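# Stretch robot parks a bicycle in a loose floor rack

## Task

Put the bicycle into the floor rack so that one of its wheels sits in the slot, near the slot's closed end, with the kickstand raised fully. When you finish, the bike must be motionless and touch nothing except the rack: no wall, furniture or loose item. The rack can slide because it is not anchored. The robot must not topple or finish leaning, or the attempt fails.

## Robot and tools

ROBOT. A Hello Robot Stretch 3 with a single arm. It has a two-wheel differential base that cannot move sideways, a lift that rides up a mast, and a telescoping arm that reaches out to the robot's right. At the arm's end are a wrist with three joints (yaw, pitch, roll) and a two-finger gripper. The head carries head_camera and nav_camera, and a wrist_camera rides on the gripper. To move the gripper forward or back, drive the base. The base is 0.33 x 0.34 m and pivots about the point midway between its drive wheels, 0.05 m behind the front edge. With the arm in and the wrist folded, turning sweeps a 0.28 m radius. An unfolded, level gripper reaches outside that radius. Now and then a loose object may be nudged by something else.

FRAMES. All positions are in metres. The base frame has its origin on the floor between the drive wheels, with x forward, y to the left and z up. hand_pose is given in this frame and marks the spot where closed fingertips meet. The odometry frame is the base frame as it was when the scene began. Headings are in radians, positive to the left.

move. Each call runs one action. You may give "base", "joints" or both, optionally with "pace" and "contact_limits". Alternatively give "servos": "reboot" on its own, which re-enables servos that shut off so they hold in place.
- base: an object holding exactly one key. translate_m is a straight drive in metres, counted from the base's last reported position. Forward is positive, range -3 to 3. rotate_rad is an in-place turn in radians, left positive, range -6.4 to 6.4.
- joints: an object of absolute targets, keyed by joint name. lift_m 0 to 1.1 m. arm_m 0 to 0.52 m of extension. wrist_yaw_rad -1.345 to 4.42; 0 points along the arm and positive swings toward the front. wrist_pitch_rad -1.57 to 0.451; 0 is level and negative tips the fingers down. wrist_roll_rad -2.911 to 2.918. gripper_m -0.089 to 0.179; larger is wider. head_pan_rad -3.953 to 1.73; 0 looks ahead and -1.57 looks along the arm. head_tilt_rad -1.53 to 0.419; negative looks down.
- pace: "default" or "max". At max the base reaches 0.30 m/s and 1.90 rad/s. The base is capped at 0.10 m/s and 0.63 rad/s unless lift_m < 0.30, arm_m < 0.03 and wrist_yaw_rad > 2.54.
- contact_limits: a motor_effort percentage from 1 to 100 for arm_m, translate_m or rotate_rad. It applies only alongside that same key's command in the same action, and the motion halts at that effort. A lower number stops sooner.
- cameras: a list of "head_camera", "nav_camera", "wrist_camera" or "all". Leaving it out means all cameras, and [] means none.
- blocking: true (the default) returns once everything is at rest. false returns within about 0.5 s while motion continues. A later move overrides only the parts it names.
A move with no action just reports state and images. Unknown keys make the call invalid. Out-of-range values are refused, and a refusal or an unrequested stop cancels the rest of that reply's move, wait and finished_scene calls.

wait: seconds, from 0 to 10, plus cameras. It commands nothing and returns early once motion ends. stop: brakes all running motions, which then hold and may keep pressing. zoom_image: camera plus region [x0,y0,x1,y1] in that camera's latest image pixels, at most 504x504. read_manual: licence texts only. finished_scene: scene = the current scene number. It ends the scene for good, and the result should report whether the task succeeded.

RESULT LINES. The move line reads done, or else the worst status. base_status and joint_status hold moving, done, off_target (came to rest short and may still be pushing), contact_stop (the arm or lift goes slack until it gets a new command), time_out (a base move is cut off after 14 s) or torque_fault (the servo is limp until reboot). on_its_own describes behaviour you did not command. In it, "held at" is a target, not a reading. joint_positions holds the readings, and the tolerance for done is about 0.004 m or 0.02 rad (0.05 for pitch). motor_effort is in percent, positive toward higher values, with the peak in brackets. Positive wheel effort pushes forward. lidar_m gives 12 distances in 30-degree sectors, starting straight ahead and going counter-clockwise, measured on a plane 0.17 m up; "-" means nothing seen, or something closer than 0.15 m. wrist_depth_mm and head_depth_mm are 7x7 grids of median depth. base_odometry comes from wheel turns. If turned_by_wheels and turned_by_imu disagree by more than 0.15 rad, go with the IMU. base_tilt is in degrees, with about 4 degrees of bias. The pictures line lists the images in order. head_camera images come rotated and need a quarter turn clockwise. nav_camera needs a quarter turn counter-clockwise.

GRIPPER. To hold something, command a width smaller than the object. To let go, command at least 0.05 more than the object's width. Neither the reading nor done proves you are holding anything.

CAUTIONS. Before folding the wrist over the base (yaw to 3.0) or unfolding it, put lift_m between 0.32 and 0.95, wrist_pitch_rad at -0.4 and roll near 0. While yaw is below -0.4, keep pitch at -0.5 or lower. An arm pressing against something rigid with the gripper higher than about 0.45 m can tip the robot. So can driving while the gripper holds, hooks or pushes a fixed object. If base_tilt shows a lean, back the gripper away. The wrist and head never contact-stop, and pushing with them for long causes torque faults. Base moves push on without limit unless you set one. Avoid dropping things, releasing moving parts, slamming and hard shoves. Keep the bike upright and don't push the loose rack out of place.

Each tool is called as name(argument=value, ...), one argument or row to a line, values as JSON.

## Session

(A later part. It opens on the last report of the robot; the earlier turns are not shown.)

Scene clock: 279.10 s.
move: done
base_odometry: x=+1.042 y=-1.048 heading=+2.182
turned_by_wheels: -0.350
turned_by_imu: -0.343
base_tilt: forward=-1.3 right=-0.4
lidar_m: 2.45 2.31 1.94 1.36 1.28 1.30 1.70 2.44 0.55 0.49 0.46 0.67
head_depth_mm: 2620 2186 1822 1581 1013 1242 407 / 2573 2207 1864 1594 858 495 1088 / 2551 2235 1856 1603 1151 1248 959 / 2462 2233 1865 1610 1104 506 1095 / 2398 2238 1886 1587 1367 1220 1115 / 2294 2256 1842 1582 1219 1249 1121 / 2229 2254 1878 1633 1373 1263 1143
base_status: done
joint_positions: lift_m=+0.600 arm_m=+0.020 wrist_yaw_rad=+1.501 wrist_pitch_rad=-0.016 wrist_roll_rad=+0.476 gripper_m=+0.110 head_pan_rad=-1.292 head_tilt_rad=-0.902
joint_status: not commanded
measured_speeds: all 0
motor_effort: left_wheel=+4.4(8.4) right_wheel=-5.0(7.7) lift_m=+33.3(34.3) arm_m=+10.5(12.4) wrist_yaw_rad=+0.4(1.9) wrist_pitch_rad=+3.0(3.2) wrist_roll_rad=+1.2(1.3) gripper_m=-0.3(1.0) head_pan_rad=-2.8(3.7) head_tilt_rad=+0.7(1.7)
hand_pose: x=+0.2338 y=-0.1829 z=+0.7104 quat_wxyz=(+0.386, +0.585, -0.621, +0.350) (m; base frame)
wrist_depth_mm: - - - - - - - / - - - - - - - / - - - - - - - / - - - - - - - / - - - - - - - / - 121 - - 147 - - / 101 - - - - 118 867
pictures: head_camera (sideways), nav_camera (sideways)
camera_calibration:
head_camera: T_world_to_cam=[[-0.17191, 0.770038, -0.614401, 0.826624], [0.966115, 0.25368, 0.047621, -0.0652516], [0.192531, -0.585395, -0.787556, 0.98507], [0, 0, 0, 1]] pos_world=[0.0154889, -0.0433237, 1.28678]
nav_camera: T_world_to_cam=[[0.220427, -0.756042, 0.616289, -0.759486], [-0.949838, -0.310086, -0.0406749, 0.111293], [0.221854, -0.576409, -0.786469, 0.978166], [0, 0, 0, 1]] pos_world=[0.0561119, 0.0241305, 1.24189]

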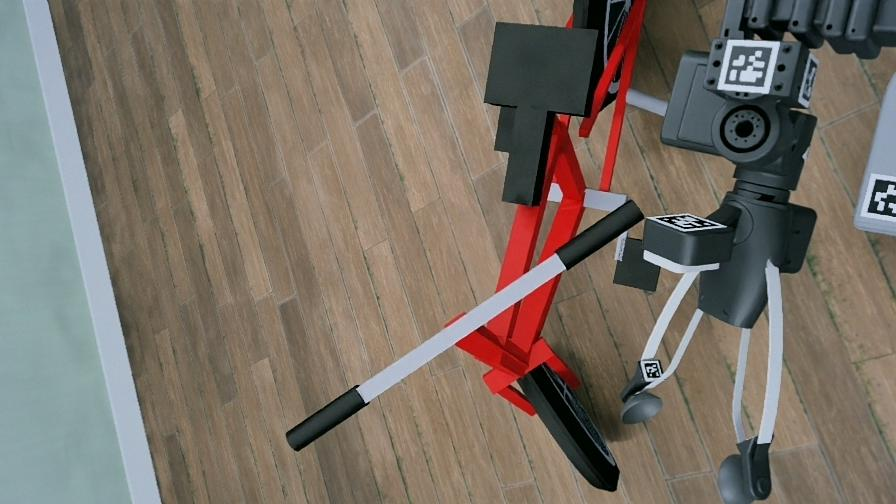

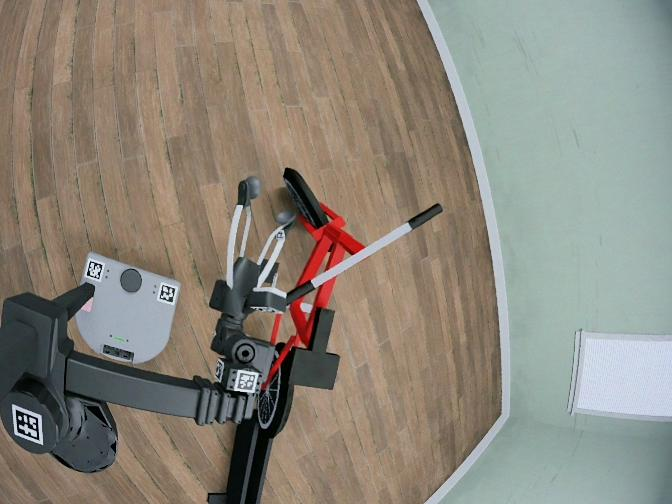

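move(
  joints={"lift_m": 0.27, "wrist_pitch_rad": 0.0},
  cameras=[],
)

move(
  joints={"wrist_yaw_rad": 0.0, "gripper_m": 0.11},
  cameras=["head_camera", "nav_camera", "wrist_camera"],
)

Scene clock: 287.43 s.
move: done
base_odometry: x=+1.042 y=-1.048 heading=+2.182
turned_by_wheels: +0.000
turned_by_imu: +0.000
base_tilt: forward=-1.3 right=-0.5
lidar_m: 2.44 2.31 1.94 1.36 1.28 1.31 1.70 2.43 0.55 0.49 0.46 0.67
head_depth_mm: 2631 2194 1835 1584 1010 1240 1117 / 2571 2230 1854 1584 865 1228 701 / 2531 2205 1869 1606 1158 1250 797 / 2490 2229 1866 1612 1111 1232 796 / 2394 2227 1886 1576 1368 1254 1115 / 2287 2263 1846 1583 1343 1268 1116 / 2229 2271 1893 1611 1371 1266 1139
base_status: not commanded
joint_positions: lift_m=+0.270 arm_m=+0.020 wrist_yaw_rad=+1.501 wrist_pitch_rad=-0.017 wrist_roll_rad=+0.476 gripper_m=+0.110 head_pan_rad=-1.292 head_tilt_rad=-0.902
joint_status: all done
measured_speeds: all 0
motor_effort: left_wheel=+3.8(4.7) right_wheel=-4.6(5.1) lift_m=+18.7(29.4) arm_m=+5.5(8.6) wrist_yaw_rad=-0.2(2.4) wrist_pitch_rad=+3.1(4.5) wrist_roll_rad=+0.9(1.3) gripper_m=+0.3(1.5) head_pan_rad=-3.1(4.0) head_tilt_rad=+1.1(1.7)
hand_pose: x=+0.2338 y=-0.1829 z=+0.3801 quat_wxyz=(+0.386, +0.586, -0.621, +0.350) (m; base frame)
wrist_depth_mm: - - - - - - - / - - - - - - - / - - - - - - 340 / - - - - - 428 381 / - - - - - 483 431 / - 121 - - 148 637 512 / 101 982 959 783 627 118 496
pictures: none
No camera images: "cameras" was empty.

Scene clock: 289.17 s.
move: done
base_odometry: x=+1.042 y=-1.048 heading=+2.182
turned_by_wheels: +0.000
turned_by_imu: +0.000
base_tilt: forward=-1.3 right=-0.5
lidar_m: 2.45 2.31 1.94 1.36 1.28 1.31 1.70 2.43 0.55 0.49 0.46 0.67
head_depth_mm: 2614 2204 1833 1571 1017 1236 1112 / 2551 2201 1856 1598 866 1226 702 / 2504 2229 1868 1594 1097 1255 834 / 2484 2239 1870 1610 1112 1234 1124 / 2363 2248 1875 1574 1371 1258 1136 / 2313 2264 1834 1587 1340 1268 1137 / 2227 2260 1904 1630 1380 1265 1138
base_status: not commanded
joint_positions: lift_m=+0.270 arm_m=+0.020 wrist_yaw_rad=+0.002 wrist_pitch_rad=-0.017 wrist_roll_rad=+0.476 gripper_m=+0.110 head_pan_rad=-1.292 head_tilt_rad=-0.902
joint_status: all done
measured_speeds: all 0
motor_effort: left_wheel=+4.0(4.9) right_wheel=-4.8(5.0) lift_m=+18.5(19.6) arm_m=+4.6(5.9) wrist_yaw_rad=-2.0(4.1) wrist_pitch_rad=+3.0(3.4) wrist_roll_rad=+0.9(1.3) gripper_m=+0.6(1.1) head_pan_rad=-3.5(4.0) head_tilt_rad=+1.3(1.9)
hand_pose: x=-0.0208 y=-0.4208 z=+0.3801 quat_wxyz=(+0.521, +0.006, -0.854, -0.007) (m; base frame)
wrist_depth_mm: - - 192 163 - - - / 203 202 207 - - - - / - - - - - - 260 / 228 234 239 242 - 274 271 / - - - 269 233 278 292 / - 121 - 431 149 297 295 / 101 310 972 386 395 118 307
pictures: head_camera (sideways), nav_camera (sideways), wrist_camera
camera_calibration:
head_camera: T_world_to_cam=[[-0.17191, 0.770038, -0.614401, 0.826624], [0.966115, 0.25368, 0.047621, -0.0652516], [0.192531, -0.585395, -0.787556, 0.98507], [0, 0, 0, 1]] pos_world=[0.0154889, -0.0433237, 1.28678]
nav_camera: T_world_to_cam=[[0.220427, -0.756042, 0.616289, -0.759487], [-0.949838, -0.310086, -0.0406749, 0.111293], [0.221854, -0.576409, -0.786469, 0.978165], [0, 0, 0, 1]] pos_world=[0.0561119, 0.0241305, 1.24189]
wrist_camera: T_world_to_cam=[[-0.907903, 0.00339851, -0.419166, 0.138916], [0.415014, 0.147919, -0.89771, 0.459423], [0.0589517, -0.988994, -0.135707, -0.201389], [0, 0, 0, 1]] pos_world=[-0.0526724, -0.267602, 0.443328]

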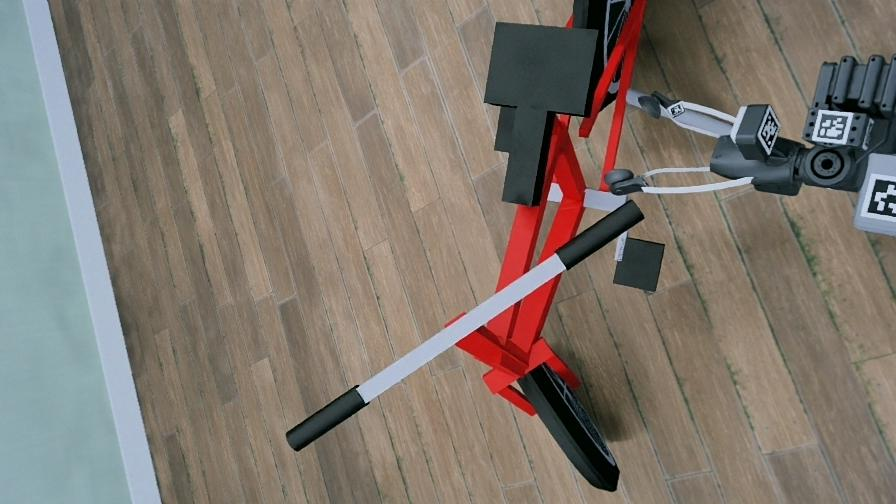

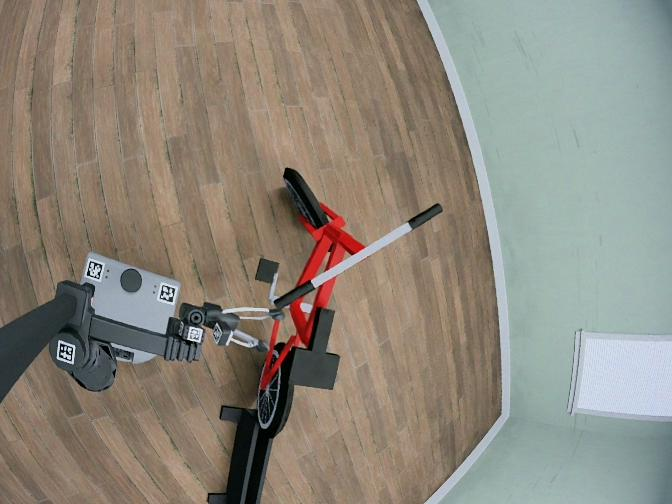

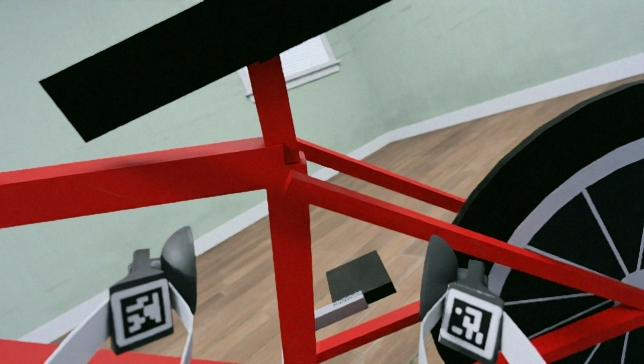

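move(
  base={"translate_m": 0.016},
  joints={"arm_m": 0.09},
  cameras=["wrist_camera"],
)

Scene clock: 297.63 s.
move: done
base_odometry: x=+1.033 y=-1.034 heading=+2.183
turned_by_wheels: +0.000
turned_by_imu: +0.001
base_tilt: forward=-1.3 right=-0.5
lidar_m: 2.43 2.29 1.95 1.37 1.29 1.31 1.71 2.44 0.56 0.46 0.46 0.66
head_depth_mm: 2627 2185 1832 1587 850 1240 1095 / 2565 2208 1846 1594 935 1150 726 / 2520 2218 1849 1607 952 1192 1107 / 2463 2212 1883 1595 1108 1230 1123 / 2372 2237 1867 1576 1362 1258 1130 / 2313 2268 1833 1612 1347 1265 1133 / 2195 2257 1907 1634 1424 1264 1133
base_status: done
joint_positions: lift_m=+0.270 arm_m=+0.090 wrist_yaw_rad=+0.005 wrist_pitch_rad=-0.043 wrist_roll_rad=+0.486 gripper_m=+0.110 head_pan_rad=-1.292 head_tilt_rad=-0.902
joint_status: all done
measured_speeds: all 0
motor_effort: left_wheel=+3.5(8.9) right_wheel=-2.3(3.9) lift_m=+25.8(25.8) arm_m=+16.6(24.3) wrist_yaw_rad=-4.0(5.5) wrist_pitch_rad=+7.9(9.2) wrist_roll_rad=-2.3(2.3) gripper_m=+0.9(1.2) head_pan_rad=-3.1(3.7) head_tilt_rad=+0.9(1.4)
hand_pose: x=-0.0202 y=-0.4899 z=+0.3734 quat_wxyz=(+0.517, +0.014, -0.856, -0.018) (m; base frame)
wrist_depth_mm: 129 132 144 - - - - / 136 - - - - - - / - - 163 187 - - 205 / 157 162 168 168 244 - 203 / - - - 190 151 166 207 / - 122 - 208 371 228 188 / 101 952 899 229 320 116 253
pictures: wrist_camera
camera_calibration:
wrist_camera: T_world_to_cam=[[-0.904006, 0.0124803, -0.427338, 0.144488], [0.422919, 0.172358, -0.889625, 0.472435], [0.0625524, -0.984955, -0.161091, -0.259209], [0, 0, 0, 1]] pos_world=[-0.0529703, -0.33854, 0.440279]

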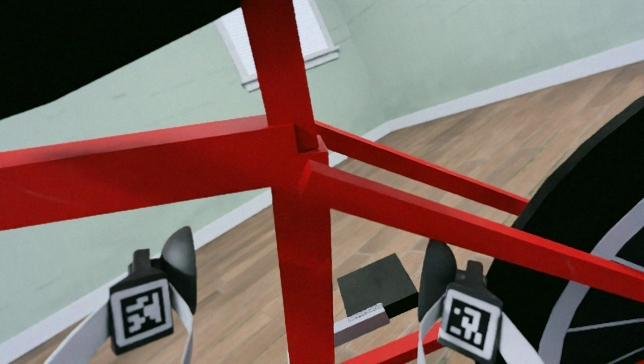

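move(
  joints={"arm_m": 0.06},
  cameras=[],
)

move(
  joints={"lift_m": 0.245},
  cameras=[],
)

move(
  joints={"arm_m": 0.1},
  cameras=["wrist_camera", "head_camera"],
)

Scene clock: 302.40 s.
move: done
base_odometry: x=+1.033 y=-1.034 heading=+2.183
turned_by_wheels: +0.000
turned_by_imu: +0.000
base_tilt: forward=-1.3 right=-0.5
lidar_m: 2.43 2.30 1.96 1.37 1.29 1.32 1.71 2.45 0.55 0.46 0.46 0.66
head_depth_mm: 2630 2187 1835 1581 850 1244 1108 / 2545 2206 1840 1586 933 1200 713 / 2514 2225 1872 1594 952 1190 957 / 2473 2213 1855 1614 1112 1233 1131 / 2400 2238 1876 1564 1360 1258 1129 / 2283 2257 1847 1620 1336 1254 1132 / 2212 2257 1898 1624 1423 1261 1141
base_status: not commanded
joint_positions: lift_m=+0.270 arm_m=+0.060 wrist_yaw_rad=+0.002 wrist_pitch_rad=-0.024 wrist_roll_rad=+0.486 gripper_m=+0.110 head_pan_rad=-1.292 head_tilt_rad=-0.902
joint_status: all done
measured_speeds: all 0
motor_effort: left_wheel=+3.0(3.8) right_wheel=-2.5(2.6) lift_m=+29.0(35.5) arm_m=-15.3(19.4) wrist_yaw_rad=-2.3(7.3) wrist_pitch_rad=+4.6(8.1) wrist_roll_rad=-2.4(2.4) gripper_m=-0.5(1.1) head_pan_rad=-3.4(4.0) head_tilt_rad=+0.8(1.4)
hand_pose: x=-0.0209 y=-0.4605 z=+0.3783 quat_wxyz=(+0.517, +0.007, -0.856, -0.010) (m; base frame)
wrist_depth_mm: 156 157 162 - - - - / 162 165 - - - - - / - - 209 262 - - 226 / 187 191 197 179 279 293 230 / - - - 224 188 211 242 / - 122 - 244 392 253 256 / 101 993 945 346 351 119 284
pictures: none
No camera images: "cameras" was empty.

Scene clock: 303.40 s.
move: done
base_odometry: x=+1.033 y=-1.034 heading=+2.183
turned_by_wheels: +0.000
turned_by_imu: +0.000
base_tilt: forward=-1.3 right=-0.5
lidar_m: 2.43 2.29 1.95 1.37 1.29 1.31 1.71 2.44 0.56 0.46 0.46 0.66
head_depth_mm: 2622 2190 1857 1589 851 1238 1119 / 2587 2165 1854 1589 936 1187 739 / 2539 2227 1858 1599 1071 1210 961 / 2451 2228 1878 1610 1101 1230 1128 / 2361 2240 1883 1582 1360 1259 1137 / 2294 2253 1832 1614 1348 1262 1133 / 2217 2261 1896 1634 1421 1264 1146
base_status: not commanded
joint_positions: lift_m=+0.245 arm_m=+0.060 wrist_yaw_rad=+0.002 wrist_pitch_rad=-0.023 wrist_roll_rad=+0.486 gripper_m=+0.110 head_pan_rad=-1.292 head_tilt_rad=-0.902
joint_status: all done
measured_speeds: all 0
motor_effort: left_wheel=+3.7(3.7) right_wheel=-2.3(2.5) lift_m=+18.6(26.9) arm_m=-14.2(15.2) wrist_yaw_rad=-0.9(2.7) wrist_pitch_rad=+4.3(4.6) wrist_roll_rad=-2.1(2.3) gripper_m=-0.3(0.8) head_pan_rad=-3.2(3.7) head_tilt_rad=+0.4(1.2)
hand_pose: x=-0.0209 y=-0.4606 z=+0.3536 quat_wxyz=(+0.517, +0.007, -0.856, -0.010) (m; base frame)
wrist_depth_mm: 159 163 181 - - - - / - - 207 - - - 224 / 185 186 192 197 - - 223 / - - - 213 186 238 236 / - - - - - 245 228 / - 121 - 387 150 255 273 / 100 124 896 349 351 118 262
pictures: none
No camera images: "cameras" was empty.

Scene clock: 304.77 s.
move: done
base_odometry: x=+1.033 y=-1.034 heading=+2.183
turned_by_wheels: +0.000
turned_by_imu: +0.000
base_tilt: forward=-1.3 right=-0.5
lidar_m: 2.43 2.29 1.96 1.37 1.29 1.31 1.71 2.45 0.56 0.46 0.46 0.66
head_depth_mm: 2615 2206 1839 1582 852 1237 1122 / 2571 2172 1845 1595 936 1159 737 / 2514 2231 1850 1598 970 1194 1115 / 2456 2245 1881 1601 1109 1237 1128 / 2353 2254 1872 1590 1358 1252 1136 / 2287 2259 1849 1615 1351 1262 1133 / 2216 2292 1888 1631 1415 1262 1138
base_status: not commanded
joint_positions: lift_m=+0.245 arm_m=+0.100 wrist_yaw_rad=+0.002 wrist_pitch_rad=-0.023 wrist_roll_rad=+0.486 gripper_m=+0.110 head_pan_rad=-1.292 head_tilt_rad=-0.902
joint_status: all done
measured_speeds: all 0
motor_effort: left_wheel=+3.5(3.9) right_wheel=-2.4(2.5) lift_m=+18.8(19.5) arm_m=+16.3(24.2) wrist_yaw_rad=-0.9(2.7) wrist_pitch_rad=+4.4(4.5) wrist_roll_rad=-2.4(2.4) gripper_m=+0.5(0.9) head_pan_rad=-2.5(3.6) head_tilt_rad=+1.0(1.5)
hand_pose: x=-0.0210 y=-0.5006 z=+0.3536 quat_wxyz=(+0.517, +0.007, -0.856, -0.010) (m; base frame)
wrist_depth_mm: 147 - 142 - - - - / - - 150 - - - - / - 149 154 159 - - 191 / - - 170 169 139 210 194 / - - - - - 155 175 / - 122 - 359 346 214 216 / 101 924 907 313 304 117 237
pictures: head_camera (sideways), wrist_camera
camera_calibration:
head_camera: T_world_to_cam=[[-0.171903, 0.770013, -0.614434, 0.826667], [0.966115, 0.253682, 0.0476219, -0.0652528], [0.192541, -0.585427, -0.78753, 0.985036], [0, 0, 0, 1]] pos_world=[0.0154891, -0.0433243, 1.28679]
wrist_camera: T_world_to_cam=[[-0.903954, 0.00670358, -0.427576, 0.132626], [0.423478, 0.153012, -0.892891, 0.448484], [0.0594387, -0.988202, -0.141155, -0.281591], [0, 0, 0, 1]] pos_world=[-0.0532979, -0.347781, 0.417407]

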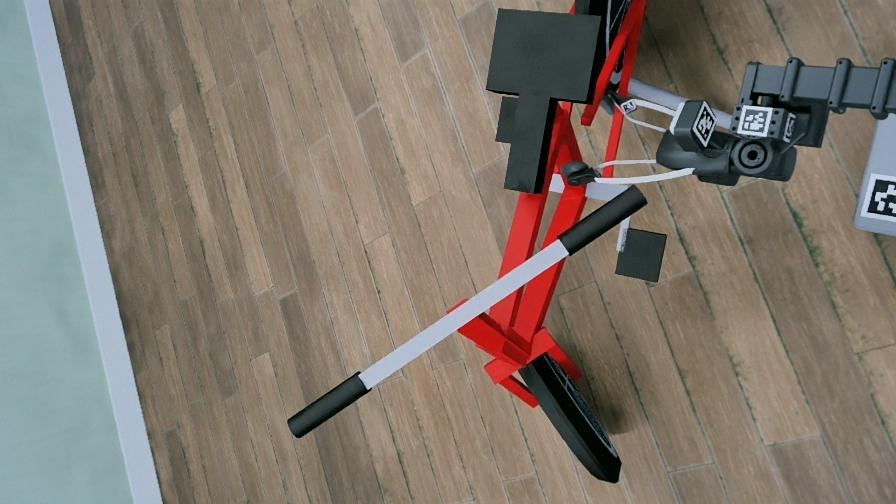

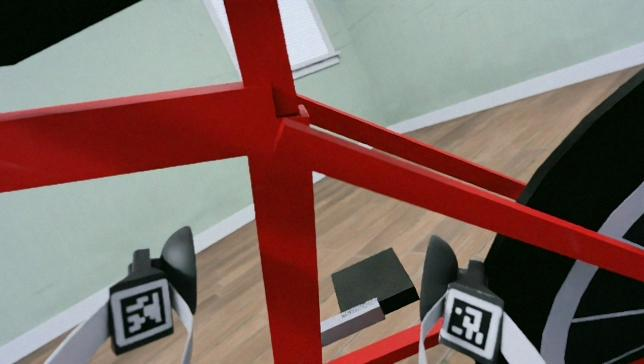

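move(
  base={"translate_m": 0.013},
  joints={"arm_m": 0.14},
  cameras=["wrist_camera"],
)

Scene clock: 309.10 s.
move: done
base_odometry: x=+1.026 y=-1.024 heading=+2.183
turned_by_wheels: +0.000
turned_by_imu: +0.000
base_tilt: forward=-1.3 right=-0.4
lidar_m: 2.43 2.28 1.97 1.37 1.30 1.32 1.72 2.45 0.54 0.45 0.46 0.65
head_depth_mm: 2621 2168 1825 1577 840 1239 1120 / 2550 2205 1856 1594 938 814 800 / 2486 2197 1850 1595 998 1197 1126 / 2476 2216 1868 1597 1153 1238 1128 / 2373 2224 1880 1551 1363 1256 1138 / 2296 2243 1853 1621 1345 1263 1134 / 2212 2271 1891 1619 1423 1263 1132
base_status: done
joint_positions: lift_m=+0.245 arm_m=+0.140 wrist_yaw_rad=+0.002 wrist_pitch_rad=-0.023 wrist_roll_rad=+0.486 gripper_m=+0.110 head_pan_rad=-1.292 head_tilt_rad=-0.902
joint_status: all done
measured_speeds: all 0
motor_effort: left_wheel=+2.8(7.6) right_wheel=+0.2(3.9) lift_m=+22.3(22.4) arm_m=+16.0(21.7) wrist_yaw_rad=-1.6(2.2) wrist_pitch_rad=+4.2(4.5) wrist_roll_rad=-2.1(2.5) gripper_m=+0.1(1.0) head_pan_rad=-3.1(3.8) head_tilt_rad=+0.2(1.5)
hand_pose: x=-0.0210 y=-0.5406 z=+0.3536 quat_wxyz=(+0.517, +0.007, -0.856, -0.010) (m; base frame)
wrist_depth_mm: - - 109 - - - - / - 107 109 117 - - - / 108 111 114 83 179 - - / - - - 127 90 100 165 / - - - 137 - 750 107 / - 122 - 148 326 598 173 / 100 932 927 159 308 117 182
pictures: wrist_camera
camera_calibration:
wrist_camera: T_world_to_cam=[[-0.903954, 0.00679893, -0.427577, 0.132921], [0.423494, 0.152967, -0.892891, 0.454592], [0.0593345, -0.988208, -0.141154, -0.321123], [0, 0, 0, 1]] pos_world=[-0.0533088, -0.387777, 0.417407]

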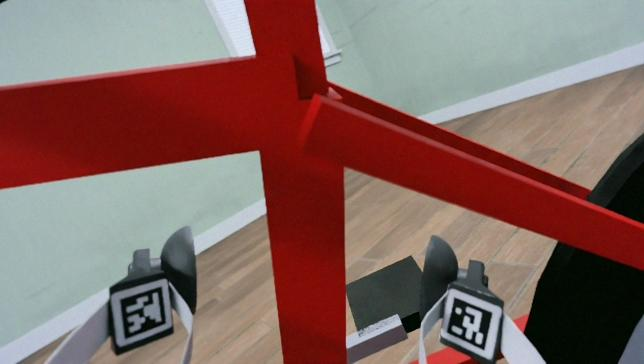

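move(
  joints={"arm_m": 0.15},
  cameras=[],
)

move(
  joints={"gripper_m": -0.05},
  cameras=["wrist_camera", "nav_camera"],
)

Scene clock: 312.60 s.
move: done
base_odometry: x=+1.026 y=-1.024 heading=+2.183
turned_by_wheels: +0.000
turned_by_imu: +0.000
base_tilt: forward=-1.3 right=-0.4
lidar_m: 2.42 2.28 1.97 1.38 1.30 1.32 1.72 2.46 0.54 0.45 0.46 0.65
head_depth_mm: 2614 2184 1848 1592 837 1240 1117 / 2533 2205 1853 1592 937 809 807 / 2520 2234 1869 1583 991 1206 1125 / 2463 2229 1870 1609 1150 1237 1129 / 2348 2233 1883 1562 1371 1253 1136 / 2278 2263 1842 1614 1350 1259 1138 / 2236 2245 1895 1618 1430 1258 1142
base_status: not commanded
joint_positions: lift_m=+0.245 arm_m=+0.150 wrist_yaw_rad=+0.002 wrist_pitch_rad=-0.023 wrist_roll_rad=+0.486 gripper_m=+0.110 head_pan_rad=-1.292 head_tilt_rad=-0.902
joint_status: all done
measured_speeds: all 0
motor_effort: left_wheel=+3.4(3.5) right_wheel=+0.0(0.3) lift_m=+23.9(24.3) arm_m=+15.8(23.1) wrist_yaw_rad=-1.6(2.4) wrist_pitch_rad=+4.3(4.5) wrist_roll_rad=-1.8(2.4) gripper_m=+0.0(0.9) head_pan_rad=-3.1(3.6) head_tilt_rad=+0.8(1.4)
hand_pose: x=-0.0210 y=-0.5506 z=+0.3536 quat_wxyz=(+0.517, +0.007, -0.856, -0.010) (m; base frame)
wrist_depth_mm: - - - - - - - / - 97 100 - - - - / - 102 105 73 174 - - / - - - 118 81 86 196 / - - - 126 - 688 94 / - 121 - 135 321 623 166 / 101 933 924 145 300 118 174
pictures: none
No camera images: "cameras" was empty.

Scene clock: 314.73 s.
move: done
base_odometry: x=+1.026 y=-1.024 heading=+2.183
turned_by_wheels: +0.000
turned_by_imu: +0.000
base_tilt: forward=-1.4 right=-0.5
lidar_m: 2.42 2.28 1.96 1.37 1.30 1.32 1.72 2.45 0.54 0.45 0.46 0.65
head_depth_mm: 2643 2198 1832 1584 840 1238 1117 / 2557 2196 1863 1583 934 805 806 / 2529 2222 1841 1608 945 1211 1126 / 2469 2213 1861 1604 1159 1238 1128 / 2359 2257 1875 1549 1361 1256 1129 / 2265 2262 1836 1616 1350 1260 1138 / 2230 2247 1903 1630 1427 1272 1138
base_status: not commanded
joint_positions: lift_m=+0.245 arm_m=+0.150 wrist_yaw_rad=+0.003 wrist_pitch_rad=-0.022 wrist_roll_rad=+0.483 gripper_m=-0.049 head_pan_rad=-1.292 head_tilt_rad=-0.902
joint_status: all done
measured_speeds: all 0
motor_effort: left_wheel=+2.3(3.7) right_wheel=-0.3(0.8) lift_m=+25.7(26.4) arm_m=+7.9(16.7) wrist_yaw_rad=-3.1(3.9) wrist_pitch_rad=+4.1(4.4) wrist_roll_rad=-1.4(2.5) gripper_m=-25.9(99.6) head_pan_rad=-3.2(3.9) head_tilt_rad=+1.1(1.5)
hand_pose: x=-0.0206 y=-0.5506 z=+0.3540 quat_wxyz=(+0.518, +0.007, -0.856, -0.009) (m; base frame)
wrist_depth_mm: - - - - - - - / - 97 100 - - - - / - 101 105 72 174 - - / - - - 118 81 85 195 / - - - 125 997 89 94 / - - 126 131 331 653 166 / - - 121 144 124 257 173
pictures: nav_camera (sideways), wrist_camera
camera_calibration:
nav_camera: T_world_to_cam=[[0.22042, -0.756017, 0.616323, -0.75953], [-0.949838, -0.310087, -0.0406734, 0.111291], [0.221864, -0.576441, -0.786443, 0.978132], [0, 0, 0, 1]] pos_world=[0.0561126, 0.0241281, 1.24189]
wrist_camera: T_world_to_cam=[[-0.904971, 0.00474413, -0.425446, 0.131595], [0.421142, 0.152288, -0.894119, 0.456321], [0.0605483, -0.988325, -0.139814, -0.331552], [0, 0, 0, 1]] pos_world=[-0.0530111, -0.397798, 0.417636]

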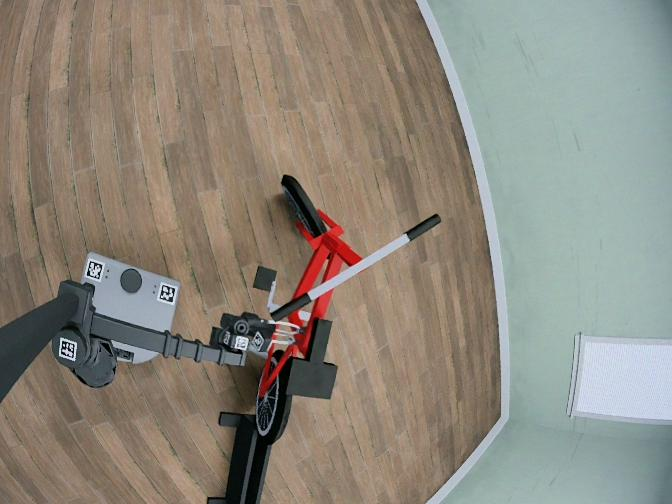

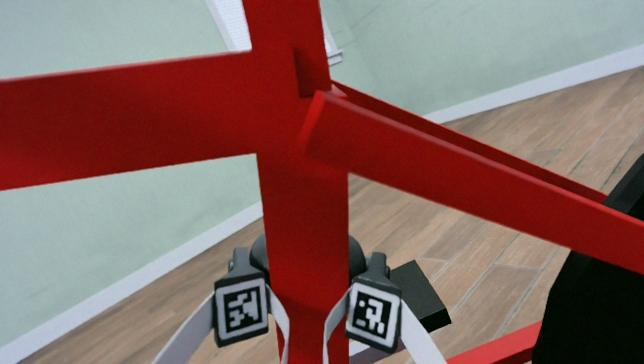

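move(
  joints={"arm_m": 0.21, "gripper_m": -0.07},
  cameras=["wrist_camera", "head_camera"],
)

Scene clock: 319.03 s.
move: off_target
base_odometry: x=+1.026 y=-1.024 heading=+2.182
turned_by_wheels: +0.000
turned_by_imu: +0.000
base_tilt: forward=-1.3 right=-0.4
lidar_m: 2.42 2.28 1.97 1.37 1.30 1.32 1.72 2.45 0.55 0.55 0.67 0.68
head_depth_mm: 2633 2189 1840 904 1064 1222 1104 / 2546 2205 1851 1593 1037 837 757 / 2520 2215 1848 1599 1179 1228 1120 / 2439 2241 1880 954 1386 1251 1127 / 2366 2248 1783 1156 1395 1251 1134 / 2279 2243 1891 1619 1346 1260 1136 / 2202 2261 1895 1631 1400 1269 1140
base_status: not commanded
joint_positions: lift_m=+0.245 arm_m=+0.210 wrist_yaw_rad=-0.074 wrist_pitch_rad=+0.011 wrist_roll_rad=+0.469 gripper_m=-0.066 head_pan_rad=-1.292 head_tilt_rad=-0.902
joint_status: gripper_m off_target (ended at -0.066, target -0.070); the others done
measured_speeds: translate_m=+0.000 rotate_rad=+0.000 lift_m=+0.000 arm_m=+0.000 wrist_yaw_rad=+0.010 wrist_pitch_rad=+0.000 wrist_roll_rad=+0.000 head_pan_rad=+0.000 head_tilt_rad=+0.000
on_its_own: wrist_yaw_rad is held at -0.050, not at your +0.000, by its stall guard, which is still easing
motor_effort: left_wheel=-4.1(6.6) right_wheel=+7.8(11.9) lift_m=+28.3(29.0) arm_m=+14.3(32.4) wrist_yaw_rad=+20.6(35.1) wrist_pitch_rad=-2.0(4.3) wrist_roll_rad=+3.1(3.6) gripper_m=-20.1(98.2) head_pan_rad=-2.9(3.7) head_tilt_rad=+0.7(1.5)
hand_pose: x=-0.0405 y=-0.6108 z=+0.3623 quat_wxyz=(+0.523, -0.034, -0.851, -0.015) (m; base frame)
wrist_depth_mm: - - - 118 - - - / 110 111 114 115 - - - / - 115 117 121 86 - - / - - - 126 - 93 96 / - - - 130 - 865 100 / - - 127 133 722 696 159 / - - 123 141 123 566 164
pictures: head_camera (sideways), wrist_camera
camera_calibration:
head_camera: T_world_to_cam=[[-0.171903, 0.770013, -0.614434, 0.826667], [0.966115, 0.253682, 0.0476219, -0.0652528], [0.192541, -0.585427, -0.78753, 0.985036], [0, 0, 0, 1]] pos_world=[0.0154891, -0.0433243, 1.28679]
wrist_camera: T_world_to_cam=[[-0.908725, 0.0616417, -0.412818, 0.147456], [0.416998, 0.0909555, -0.904345, 0.447387], [-0.0181973, -0.993945, -0.108358, -0.406632], [0, 0, 0, 1]] pos_world=[-0.0599617, -0.453952, 0.421403]

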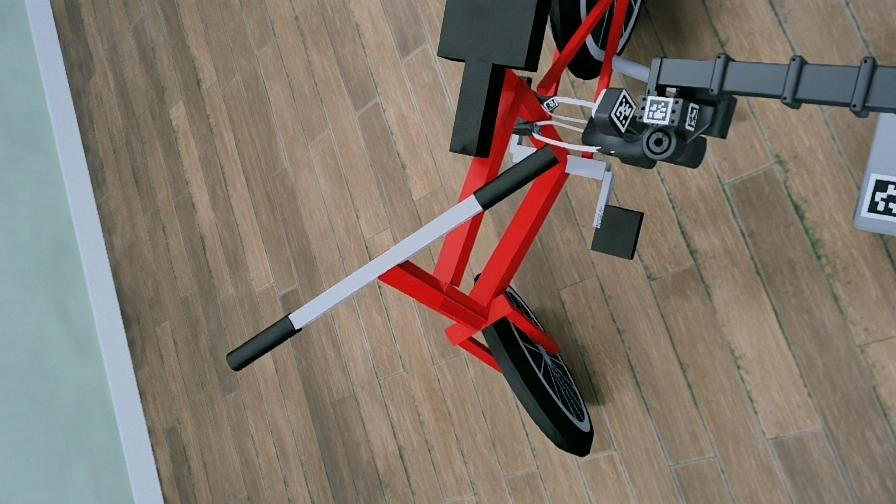

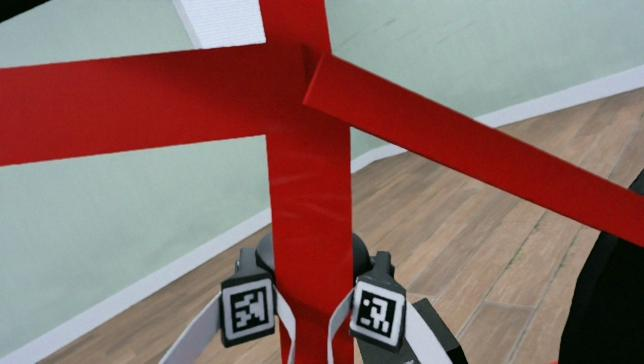

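move(
  base={"translate_m": -0.08},
  joints={"arm_m": 0.225, "gripper_m": -0.072, "wrist_yaw_rad": -0.05},
  cameras=["wrist_camera", "head_camera", "nav_camera"],
)

Scene clock: 325.07 s.
move: off_target
base_odometry: x=+1.072 y=-1.089 heading=+2.184
turned_by_wheels: +0.002
turned_by_imu: +0.017
base_tilt: forward=-1.3 right=-0.5
lidar_m: 2.48 2.35 1.87 1.33 1.26 1.28 1.69 2.39 0.62 0.54 0.72 0.74
head_depth_mm: 2634 2197 1829 1489 1102 1215 1112 / 2596 2197 1852 982 1040 843 940 / 2537 2199 1849 1506 1181 1234 1115 / 2499 2213 1859 1135 1354 1252 1125 / 2388 2254 1840 1106 1412 1254 1134 / 2314 2252 1880 1614 1369 1257 1138 / 2246 2268 1904 1630 1398 1260 1140
base_status: done
joint_positions: lift_m=+0.245 arm_m=+0.225 wrist_yaw_rad=+0.039 wrist_pitch_rad=-0.001 wrist_roll_rad=+0.464 gripper_m=-0.065 head_pan_rad=-1.292 head_tilt_rad=-0.902
joint_status: wrist_yaw_rad off_target (ended at +0.039, target -0.050); gripper_m off_target (ended at -0.065, target -0.072); the others done
measured_speeds: all 0
on_its_own: gripper_m is held at -0.066, not at your -0.072, by its stall guard, which is not easing now; left_wheel is at rest, and its effort (+24.5) is outside its rest range (-21 to +21); right_wheel is at rest, and its effort (-43.4) is outside its rest range (-21 to +21); wrist_yaw_rad is at rest, and its effort (-76.5) is outside its rest range (-9 to +9)
motor_effort: left_wheel=+24.5(31.3) right_wheel=-43.4(54.5) lift_m=+17.6(31.9) arm_m=-7.8(27.3) wrist_yaw_rad=-76.5(97.4) wrist_pitch_rad=+0.2(2.0) wrist_roll_rad=+5.3(5.4) gripper_m=-23.0(67.6) head_pan_rad=-3.4(3.8) head_tilt_rad=+0.6(1.3)
hand_pose: x=-0.0114 y=-0.6259 z=+0.3593 quat_wxyz=(+0.526, +0.017, -0.850, +0.010) (m; base frame)
wrist_depth_mm: - - 110 - - - - / 118 116 112 - - - - / 122 120 117 79 169 - - / - - 123 122 81 83 911 / - - 130 145 - 83 84 / - - 130 133 830 670 85 / - - 129 141 281 546 142
pictures: head_camera (sideways), nav_camera (sideways), wrist_camera
camera_calibration:
head_camera: T_world_to_cam=[[-0.171886, 0.769951, -0.614517, 0.826775], [0.966113, 0.253688, 0.0476242, -0.0652558], [0.192564, -0.585507, -0.787465, 0.984952], [0, 0, 0, 1]] pos_world=[0.0154896, -0.0433258, 1.28679]
nav_camera: T_world_to_cam=[[0.220403, -0.755954, 0.616405, -0.759637], [-0.949836, -0.310092, -0.0406695, 0.111286], [0.221887, -0.57652, -0.786378, 0.978048], [0, 0, 0, 1]] pos_world=[0.0561143, 0.0241221, 1.24189]
wrist_camera: T_world_to_cam=[[-0.912457, -0.0369771, -0.407497, 0.10992], [0.398265, 0.148147, -0.905228, 0.469804], [0.0938421, -0.988274, -0.120451, -0.412283], [0, 0, 0, 1]] pos_world=[-0.0481201, -0.472984, 0.420412]

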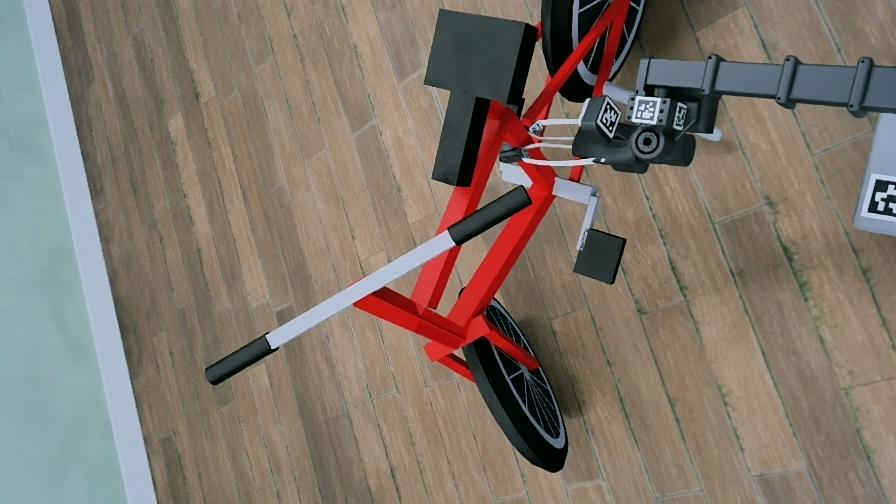

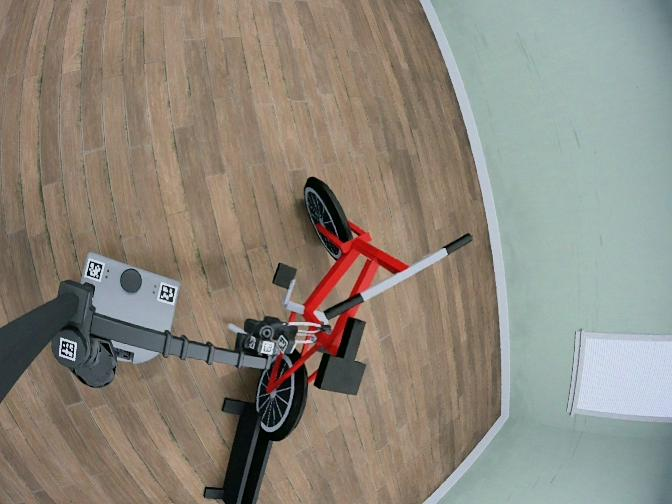

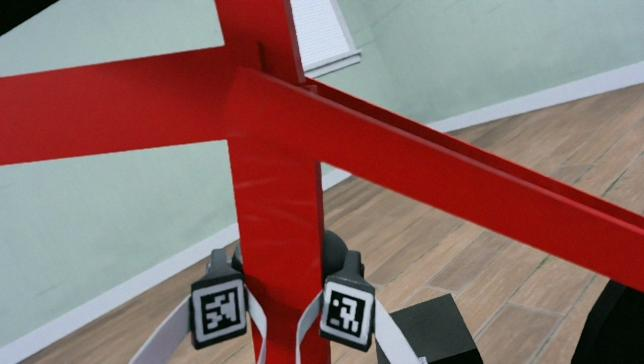

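zoom_image(
  camera="nav_camera",
  region=[190, 250, 400, 504],
)

Scaled by 1.984 from the camera's 672x504 image, which has a finer 792x594 frame.

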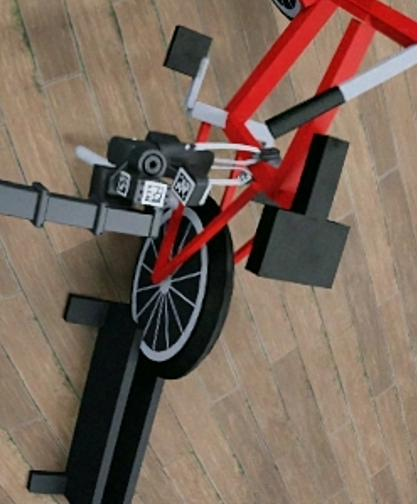

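move(
  base={"translate_m": -0.08},
  joints={"arm_m": 0.225, "gripper_m": -0.074, "wrist_yaw_rad": -0.08},
  cameras=["wrist_camera", "head_camera", "nav_camera"],
)

Scene clock: 354.60 s.
move: off_target
base_odometry: x=+1.118 y=-1.155 heading=+2.185
turned_by_wheels: +0.001
turned_by_imu: +0.101
base_tilt: forward=-1.3 right=-0.5
lidar_m: 2.46 2.40 1.64 1.25 1.24 1.28 1.82 2.34 0.60 0.53 0.76 2.65
head_depth_mm: 2550 2190 1845 1522 1080 1222 1101 / 2521 2202 1847 975 1038 842 944 / 2514 2193 1855 1533 1198 1226 1127 / 2434 2228 1865 1151 1361 1256 1124 / 2391 2243 1845 1178 1405 1260 1127 / 2307 2261 1875 1623 1395 1251 1138 / 2306 2291 1907 1630 1393 1263 1137
base_status: done
joint_positions: lift_m=+0.245 arm_m=+0.225 wrist_yaw_rad=+0.063 wrist_pitch_rad=+0.006 wrist_roll_rad=+0.462 gripper_m=-0.070 head_pan_rad=-1.292 head_tilt_rad=-0.901
joint_status: wrist_yaw_rad off_target (ended at +0.063, target -0.080); gripper_m off_target (ended at -0.070, target -0.074); the others done
measured_speeds: all 0
on_its_own: wrist_yaw_rad is held at +0.038, not at your -0.080, by its stall guard, which is still easing
motor_effort: left_wheel=+7.9(27.5) right_wheel=-15.2(55.3) lift_m=+18.7(19.8) arm_m=+2.9(17.4) wrist_yaw_rad=-21.5(97.8) wrist_pitch_rad=-0.9(2.1) wrist_roll_rad=+5.5(5.9) gripper_m=-24.8(86.9) head_pan_rad=-3.0(3.8) head_tilt_rad=+0.9(1.8)
hand_pose: x=-0.0053 y=-0.6257 z=+0.3610 quat_wxyz=(+0.526, +0.025, -0.850, +0.019) (m; base frame)
wrist_depth_mm: - - 110 - - - - / - 119 111 158 - - - / 131 125 - 76 161 - - / - - 125 122 - 157 810 / - - 133 129 - 75 75 / - - 129 134 809 625 - / - - 126 144 273 507 498
pictures: head_camera (sideways), nav_camera (sideways), wrist_camera
camera_calibration:
head_camera: T_world_to_cam=[[-0.171843, 0.769882, -0.614615, 0.826903], [0.966119, 0.253665, 0.0476269, -0.0652593], [0.192574, -0.585606, -0.787388, 0.984853], [0, 0, 0, 1]] pos_world=[0.0154888, -0.0433279, 1.2868]
nav_camera: T_world_to_cam=[[0.22036, -0.755887, 0.616503, -0.759765], [-0.949844, -0.310069, -0.0406649, 0.11128], [0.221897, -0.576621, -0.786302, 0.977948], [0, 0, 0, 1]] pos_world=[0.0561171, 0.0241135, 1.24188]
wrist_camera: T_world_to_cam=[[-0.91163, -0.0615581, -0.406376, 0.100432], [0.393913, 0.151357, -0.9066, 0.471376], [0.117316, -0.98656, -0.113733, -0.41368], [0, 0, 0, 1]] pos_world=[-0.045593, -0.473284, 0.421113]

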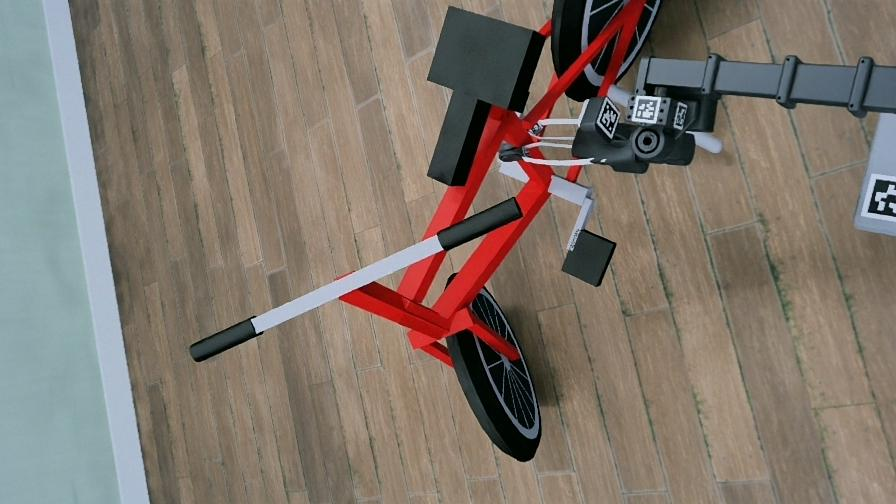

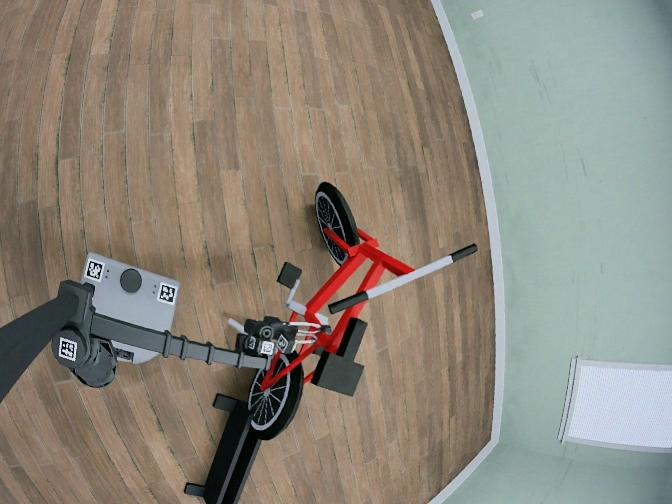

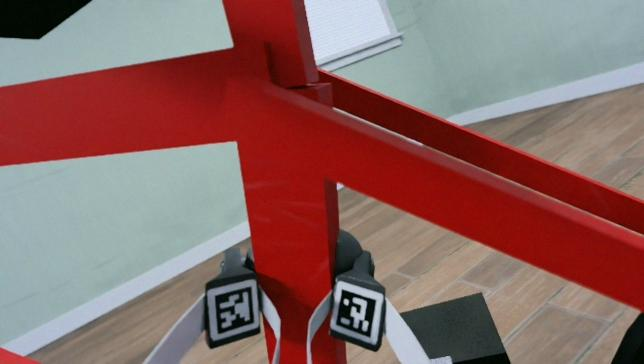

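move(
  base={"rotate_rad": -0.1},
  joints={"gripper_m": -0.078, "wrist_yaw_rad": 0.0},
  cameras=["head_camera", "nav_camera"],
)

Scene clock: 362.53 s.
move: off_target
base_odometry: x=+1.118 y=-1.154 heading=+2.086
turned_by_wheels: -0.098
turned_by_imu: -0.037
base_tilt: forward=-1.4 right=-0.4
lidar_m: 2.47 2.39 1.71 1.27 1.24 1.27 1.75 2.35 0.61 0.54 0.75 0.79
head_depth_mm: 2612 2185 1826 1532 1088 1217 1107 / 2561 2204 1852 977 1058 843 770 / 2503 2220 1851 1511 1181 1230 1125 / 2475 2237 1850 1134 1357 1254 1130 / 2426 2247 1832 1143 1410 1253 1133 / 2328 2261 1883 1619 1392 1256 1136 / 2246 2283 1902 1628 1398 1263 1135
base_status: rotate_rad off_target (by the wheels' count: -0.098 of -0.100)
joint_positions: lift_m=+0.245 arm_m=+0.225 wrist_yaw_rad=+0.086 wrist_pitch_rad=+0.000 wrist_roll_rad=+0.460 gripper_m=-0.074 head_pan_rad=-1.292 head_tilt_rad=-0.901
joint_status: wrist_yaw_rad off_target (ended at +0.086, target +0.000); gripper_m off_target (ended at -0.074, target -0.078)
measured_speeds: all 0
on_its_own: left_wheel is at rest, and its effort (+24.9) is outside its rest range (-21 to +21); right_wheel is at rest, and its effort (-41.0) is outside its rest range (-21 to +21); wrist_yaw_rad is at rest, and its effort (-74.3) is outside its rest range (-9 to +9)
motor_effort: left_wheel=+24.9(35.5) right_wheel=-41.0(54.1) lift_m=+20.6(21.7) arm_m=+4.9(13.8) wrist_yaw_rad=-74.3(98.0) wrist_pitch_rad=-0.2(1.8) wrist_roll_rad=+6.3(6.6) gripper_m=-25.0(84.6) head_pan_rad=-3.7(3.8) head_tilt_rad=+0.3(1.3)
hand_pose: x=+0.0006 y=-0.6253 z=+0.3596 quat_wxyz=(+0.527, +0.037, -0.849, +0.023) (m; base frame)
wrist_depth_mm: - - 109 - - - - / - 119 111 161 - - - / 129 124 - 77 160 - - / - - 123 - - 159 822 / - - 132 139 - 76 84 / - - 130 134 830 607 - / - 109 125 144 285 507 145
pictures: head_camera (sideways), nav_camera (sideways)
camera_calibration:
head_camera: T_world_to_cam=[[-0.171746, 0.769653, -0.614929, 0.827312], [0.966123, 0.253646, 0.0476355, -0.0652706], [0.192637, -0.585916, -0.787142, 0.984532], [0, 0, 0, 1]] pos_world=[0.0154888, -0.043334, 1.28681]
nav_camera: T_world_to_cam=[[0.220263, -0.755659, 0.616818, -0.760174], [-0.949851, -0.310048, -0.0406501, 0.111261], [0.221961, -0.576931, -0.786056, 0.977628], [0, 0, 0, 1]] pos_world=[0.0561246, 0.0240885, 1.24188]

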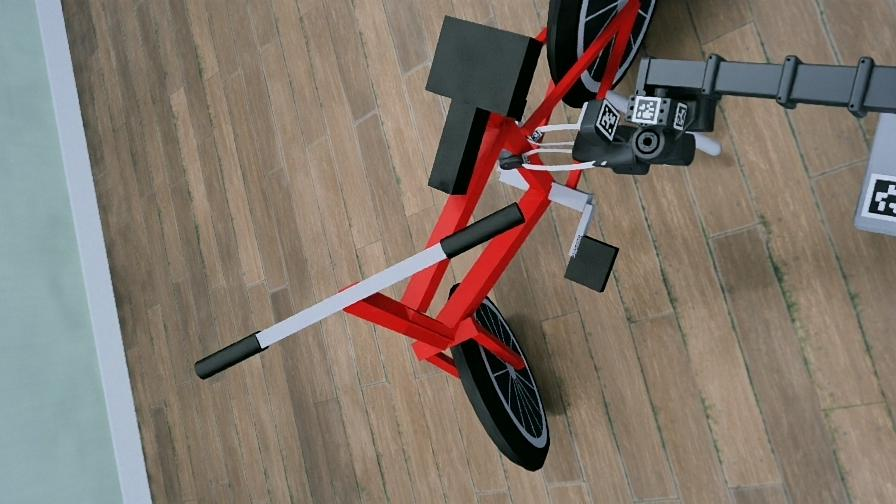

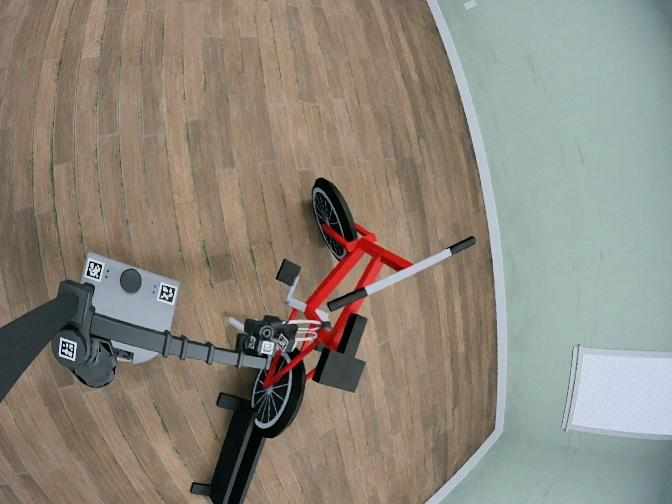

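move(
  base={"translate_m": 0.02},
  joints={"gripper_m": -0.045, "wrist_yaw_rad": 0.04, "lift_m": 0.27},
  cameras=["wrist_camera", "head_camera"],
)

Scene clock: 372.13 s.
move: done
base_odometry: x=+1.108 y=-1.137 heading=+2.087
turned_by_wheels: +0.000
turned_by_imu: +0.000
base_tilt: forward=-1.3 right=-0.4
lidar_m: 2.46 2.38 1.72 1.28 1.25 1.29 1.77 2.37 0.61 0.54 0.74 0.79
head_depth_mm: 2589 2199 1844 909 1060 1216 1108 / 2568 2210 1848 995 1004 838 946 / 2487 2250 1864 1502 1190 1227 1128 / 2488 2258 1866 1137 1363 1251 1128 / 2382 2251 1831 1143 1416 1251 1134 / 2319 2243 1883 1618 1380 1270 1135 / 2247 2289 1898 1637 1401 1265 1139
base_status: done
joint_positions: lift_m=+0.270 arm_m=+0.225 wrist_yaw_rad=+0.056 wrist_pitch_rad=-0.074 wrist_roll_rad=+0.469 gripper_m=-0.044 head_pan_rad=-1.292 head_tilt_rad=-0.901
joint_status: all done
measured_speeds: all 0
on_its_own: wrist_yaw_rad is at rest, and its effort (-13.2) is outside its rest range (-9 to +9); wrist_pitch_rad is at rest, and its effort (+13.8) is outside its rest range (-8 to +12)
motor_effort: left_wheel=+6.2(18.3) right_wheel=-4.6(15.5) lift_m=+38.2(39.7) arm_m=-4.8(13.4) wrist_yaw_rad=-13.2(44.4) wrist_pitch_rad=+13.8(14.0) wrist_roll_rad=+3.5(6.5) gripper_m=-14.2(64.6) head_pan_rad=-3.3(4.3) head_tilt_rad=+0.2(1.6)
hand_pose: x=-0.0072 y=-0.6233 z=+0.3656 quat_wxyz=(+0.524, +0.044, -0.850, -0.017) (m; base frame)
wrist_depth_mm: - - 103 - - - - / - 111 107 129 - - - / 120 117 113 74 160 - - / - - - - - 163 750 / - - - 128 - 78 87 / - - 128 134 327 588 80 / - - 121 147 124 494 152
pictures: head_camera (sideways), wrist_camera
camera_calibration:
head_camera: T_world_to_cam=[[-0.17174, 0.769642, -0.614945, 0.827332], [0.966124, 0.253645, 0.0476359, -0.0652712], [0.19264, -0.585932, -0.78713, 0.984516], [0, 0, 0, 1]] pos_world=[0.0154888, -0.0433343, 1.28682]
wrist_camera: T_world_to_cam=[[-0.911232, -0.0222323, -0.411293, 0.127008], [0.396779, 0.220641, -0.891002, 0.513438], [0.110557, -0.975102, -0.192234, -0.374766], [0, 0, 0, 1]] pos_world=[-0.0465546, -0.475897, 0.437669]

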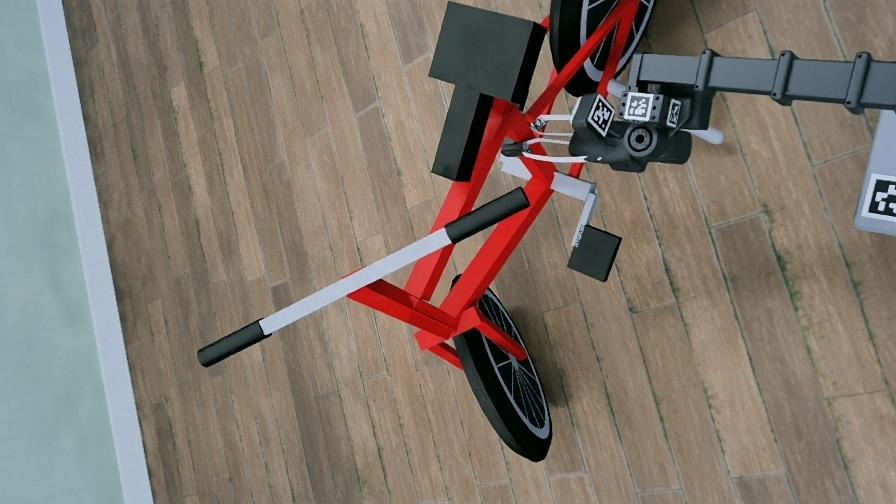

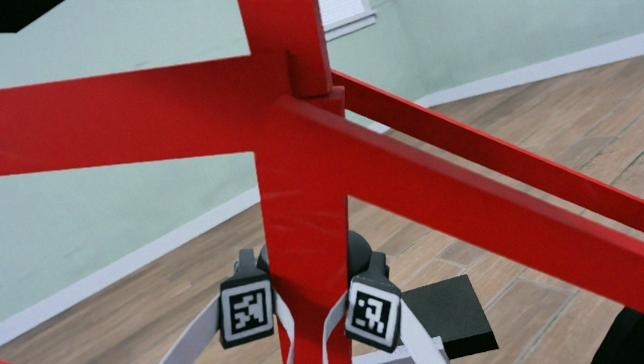

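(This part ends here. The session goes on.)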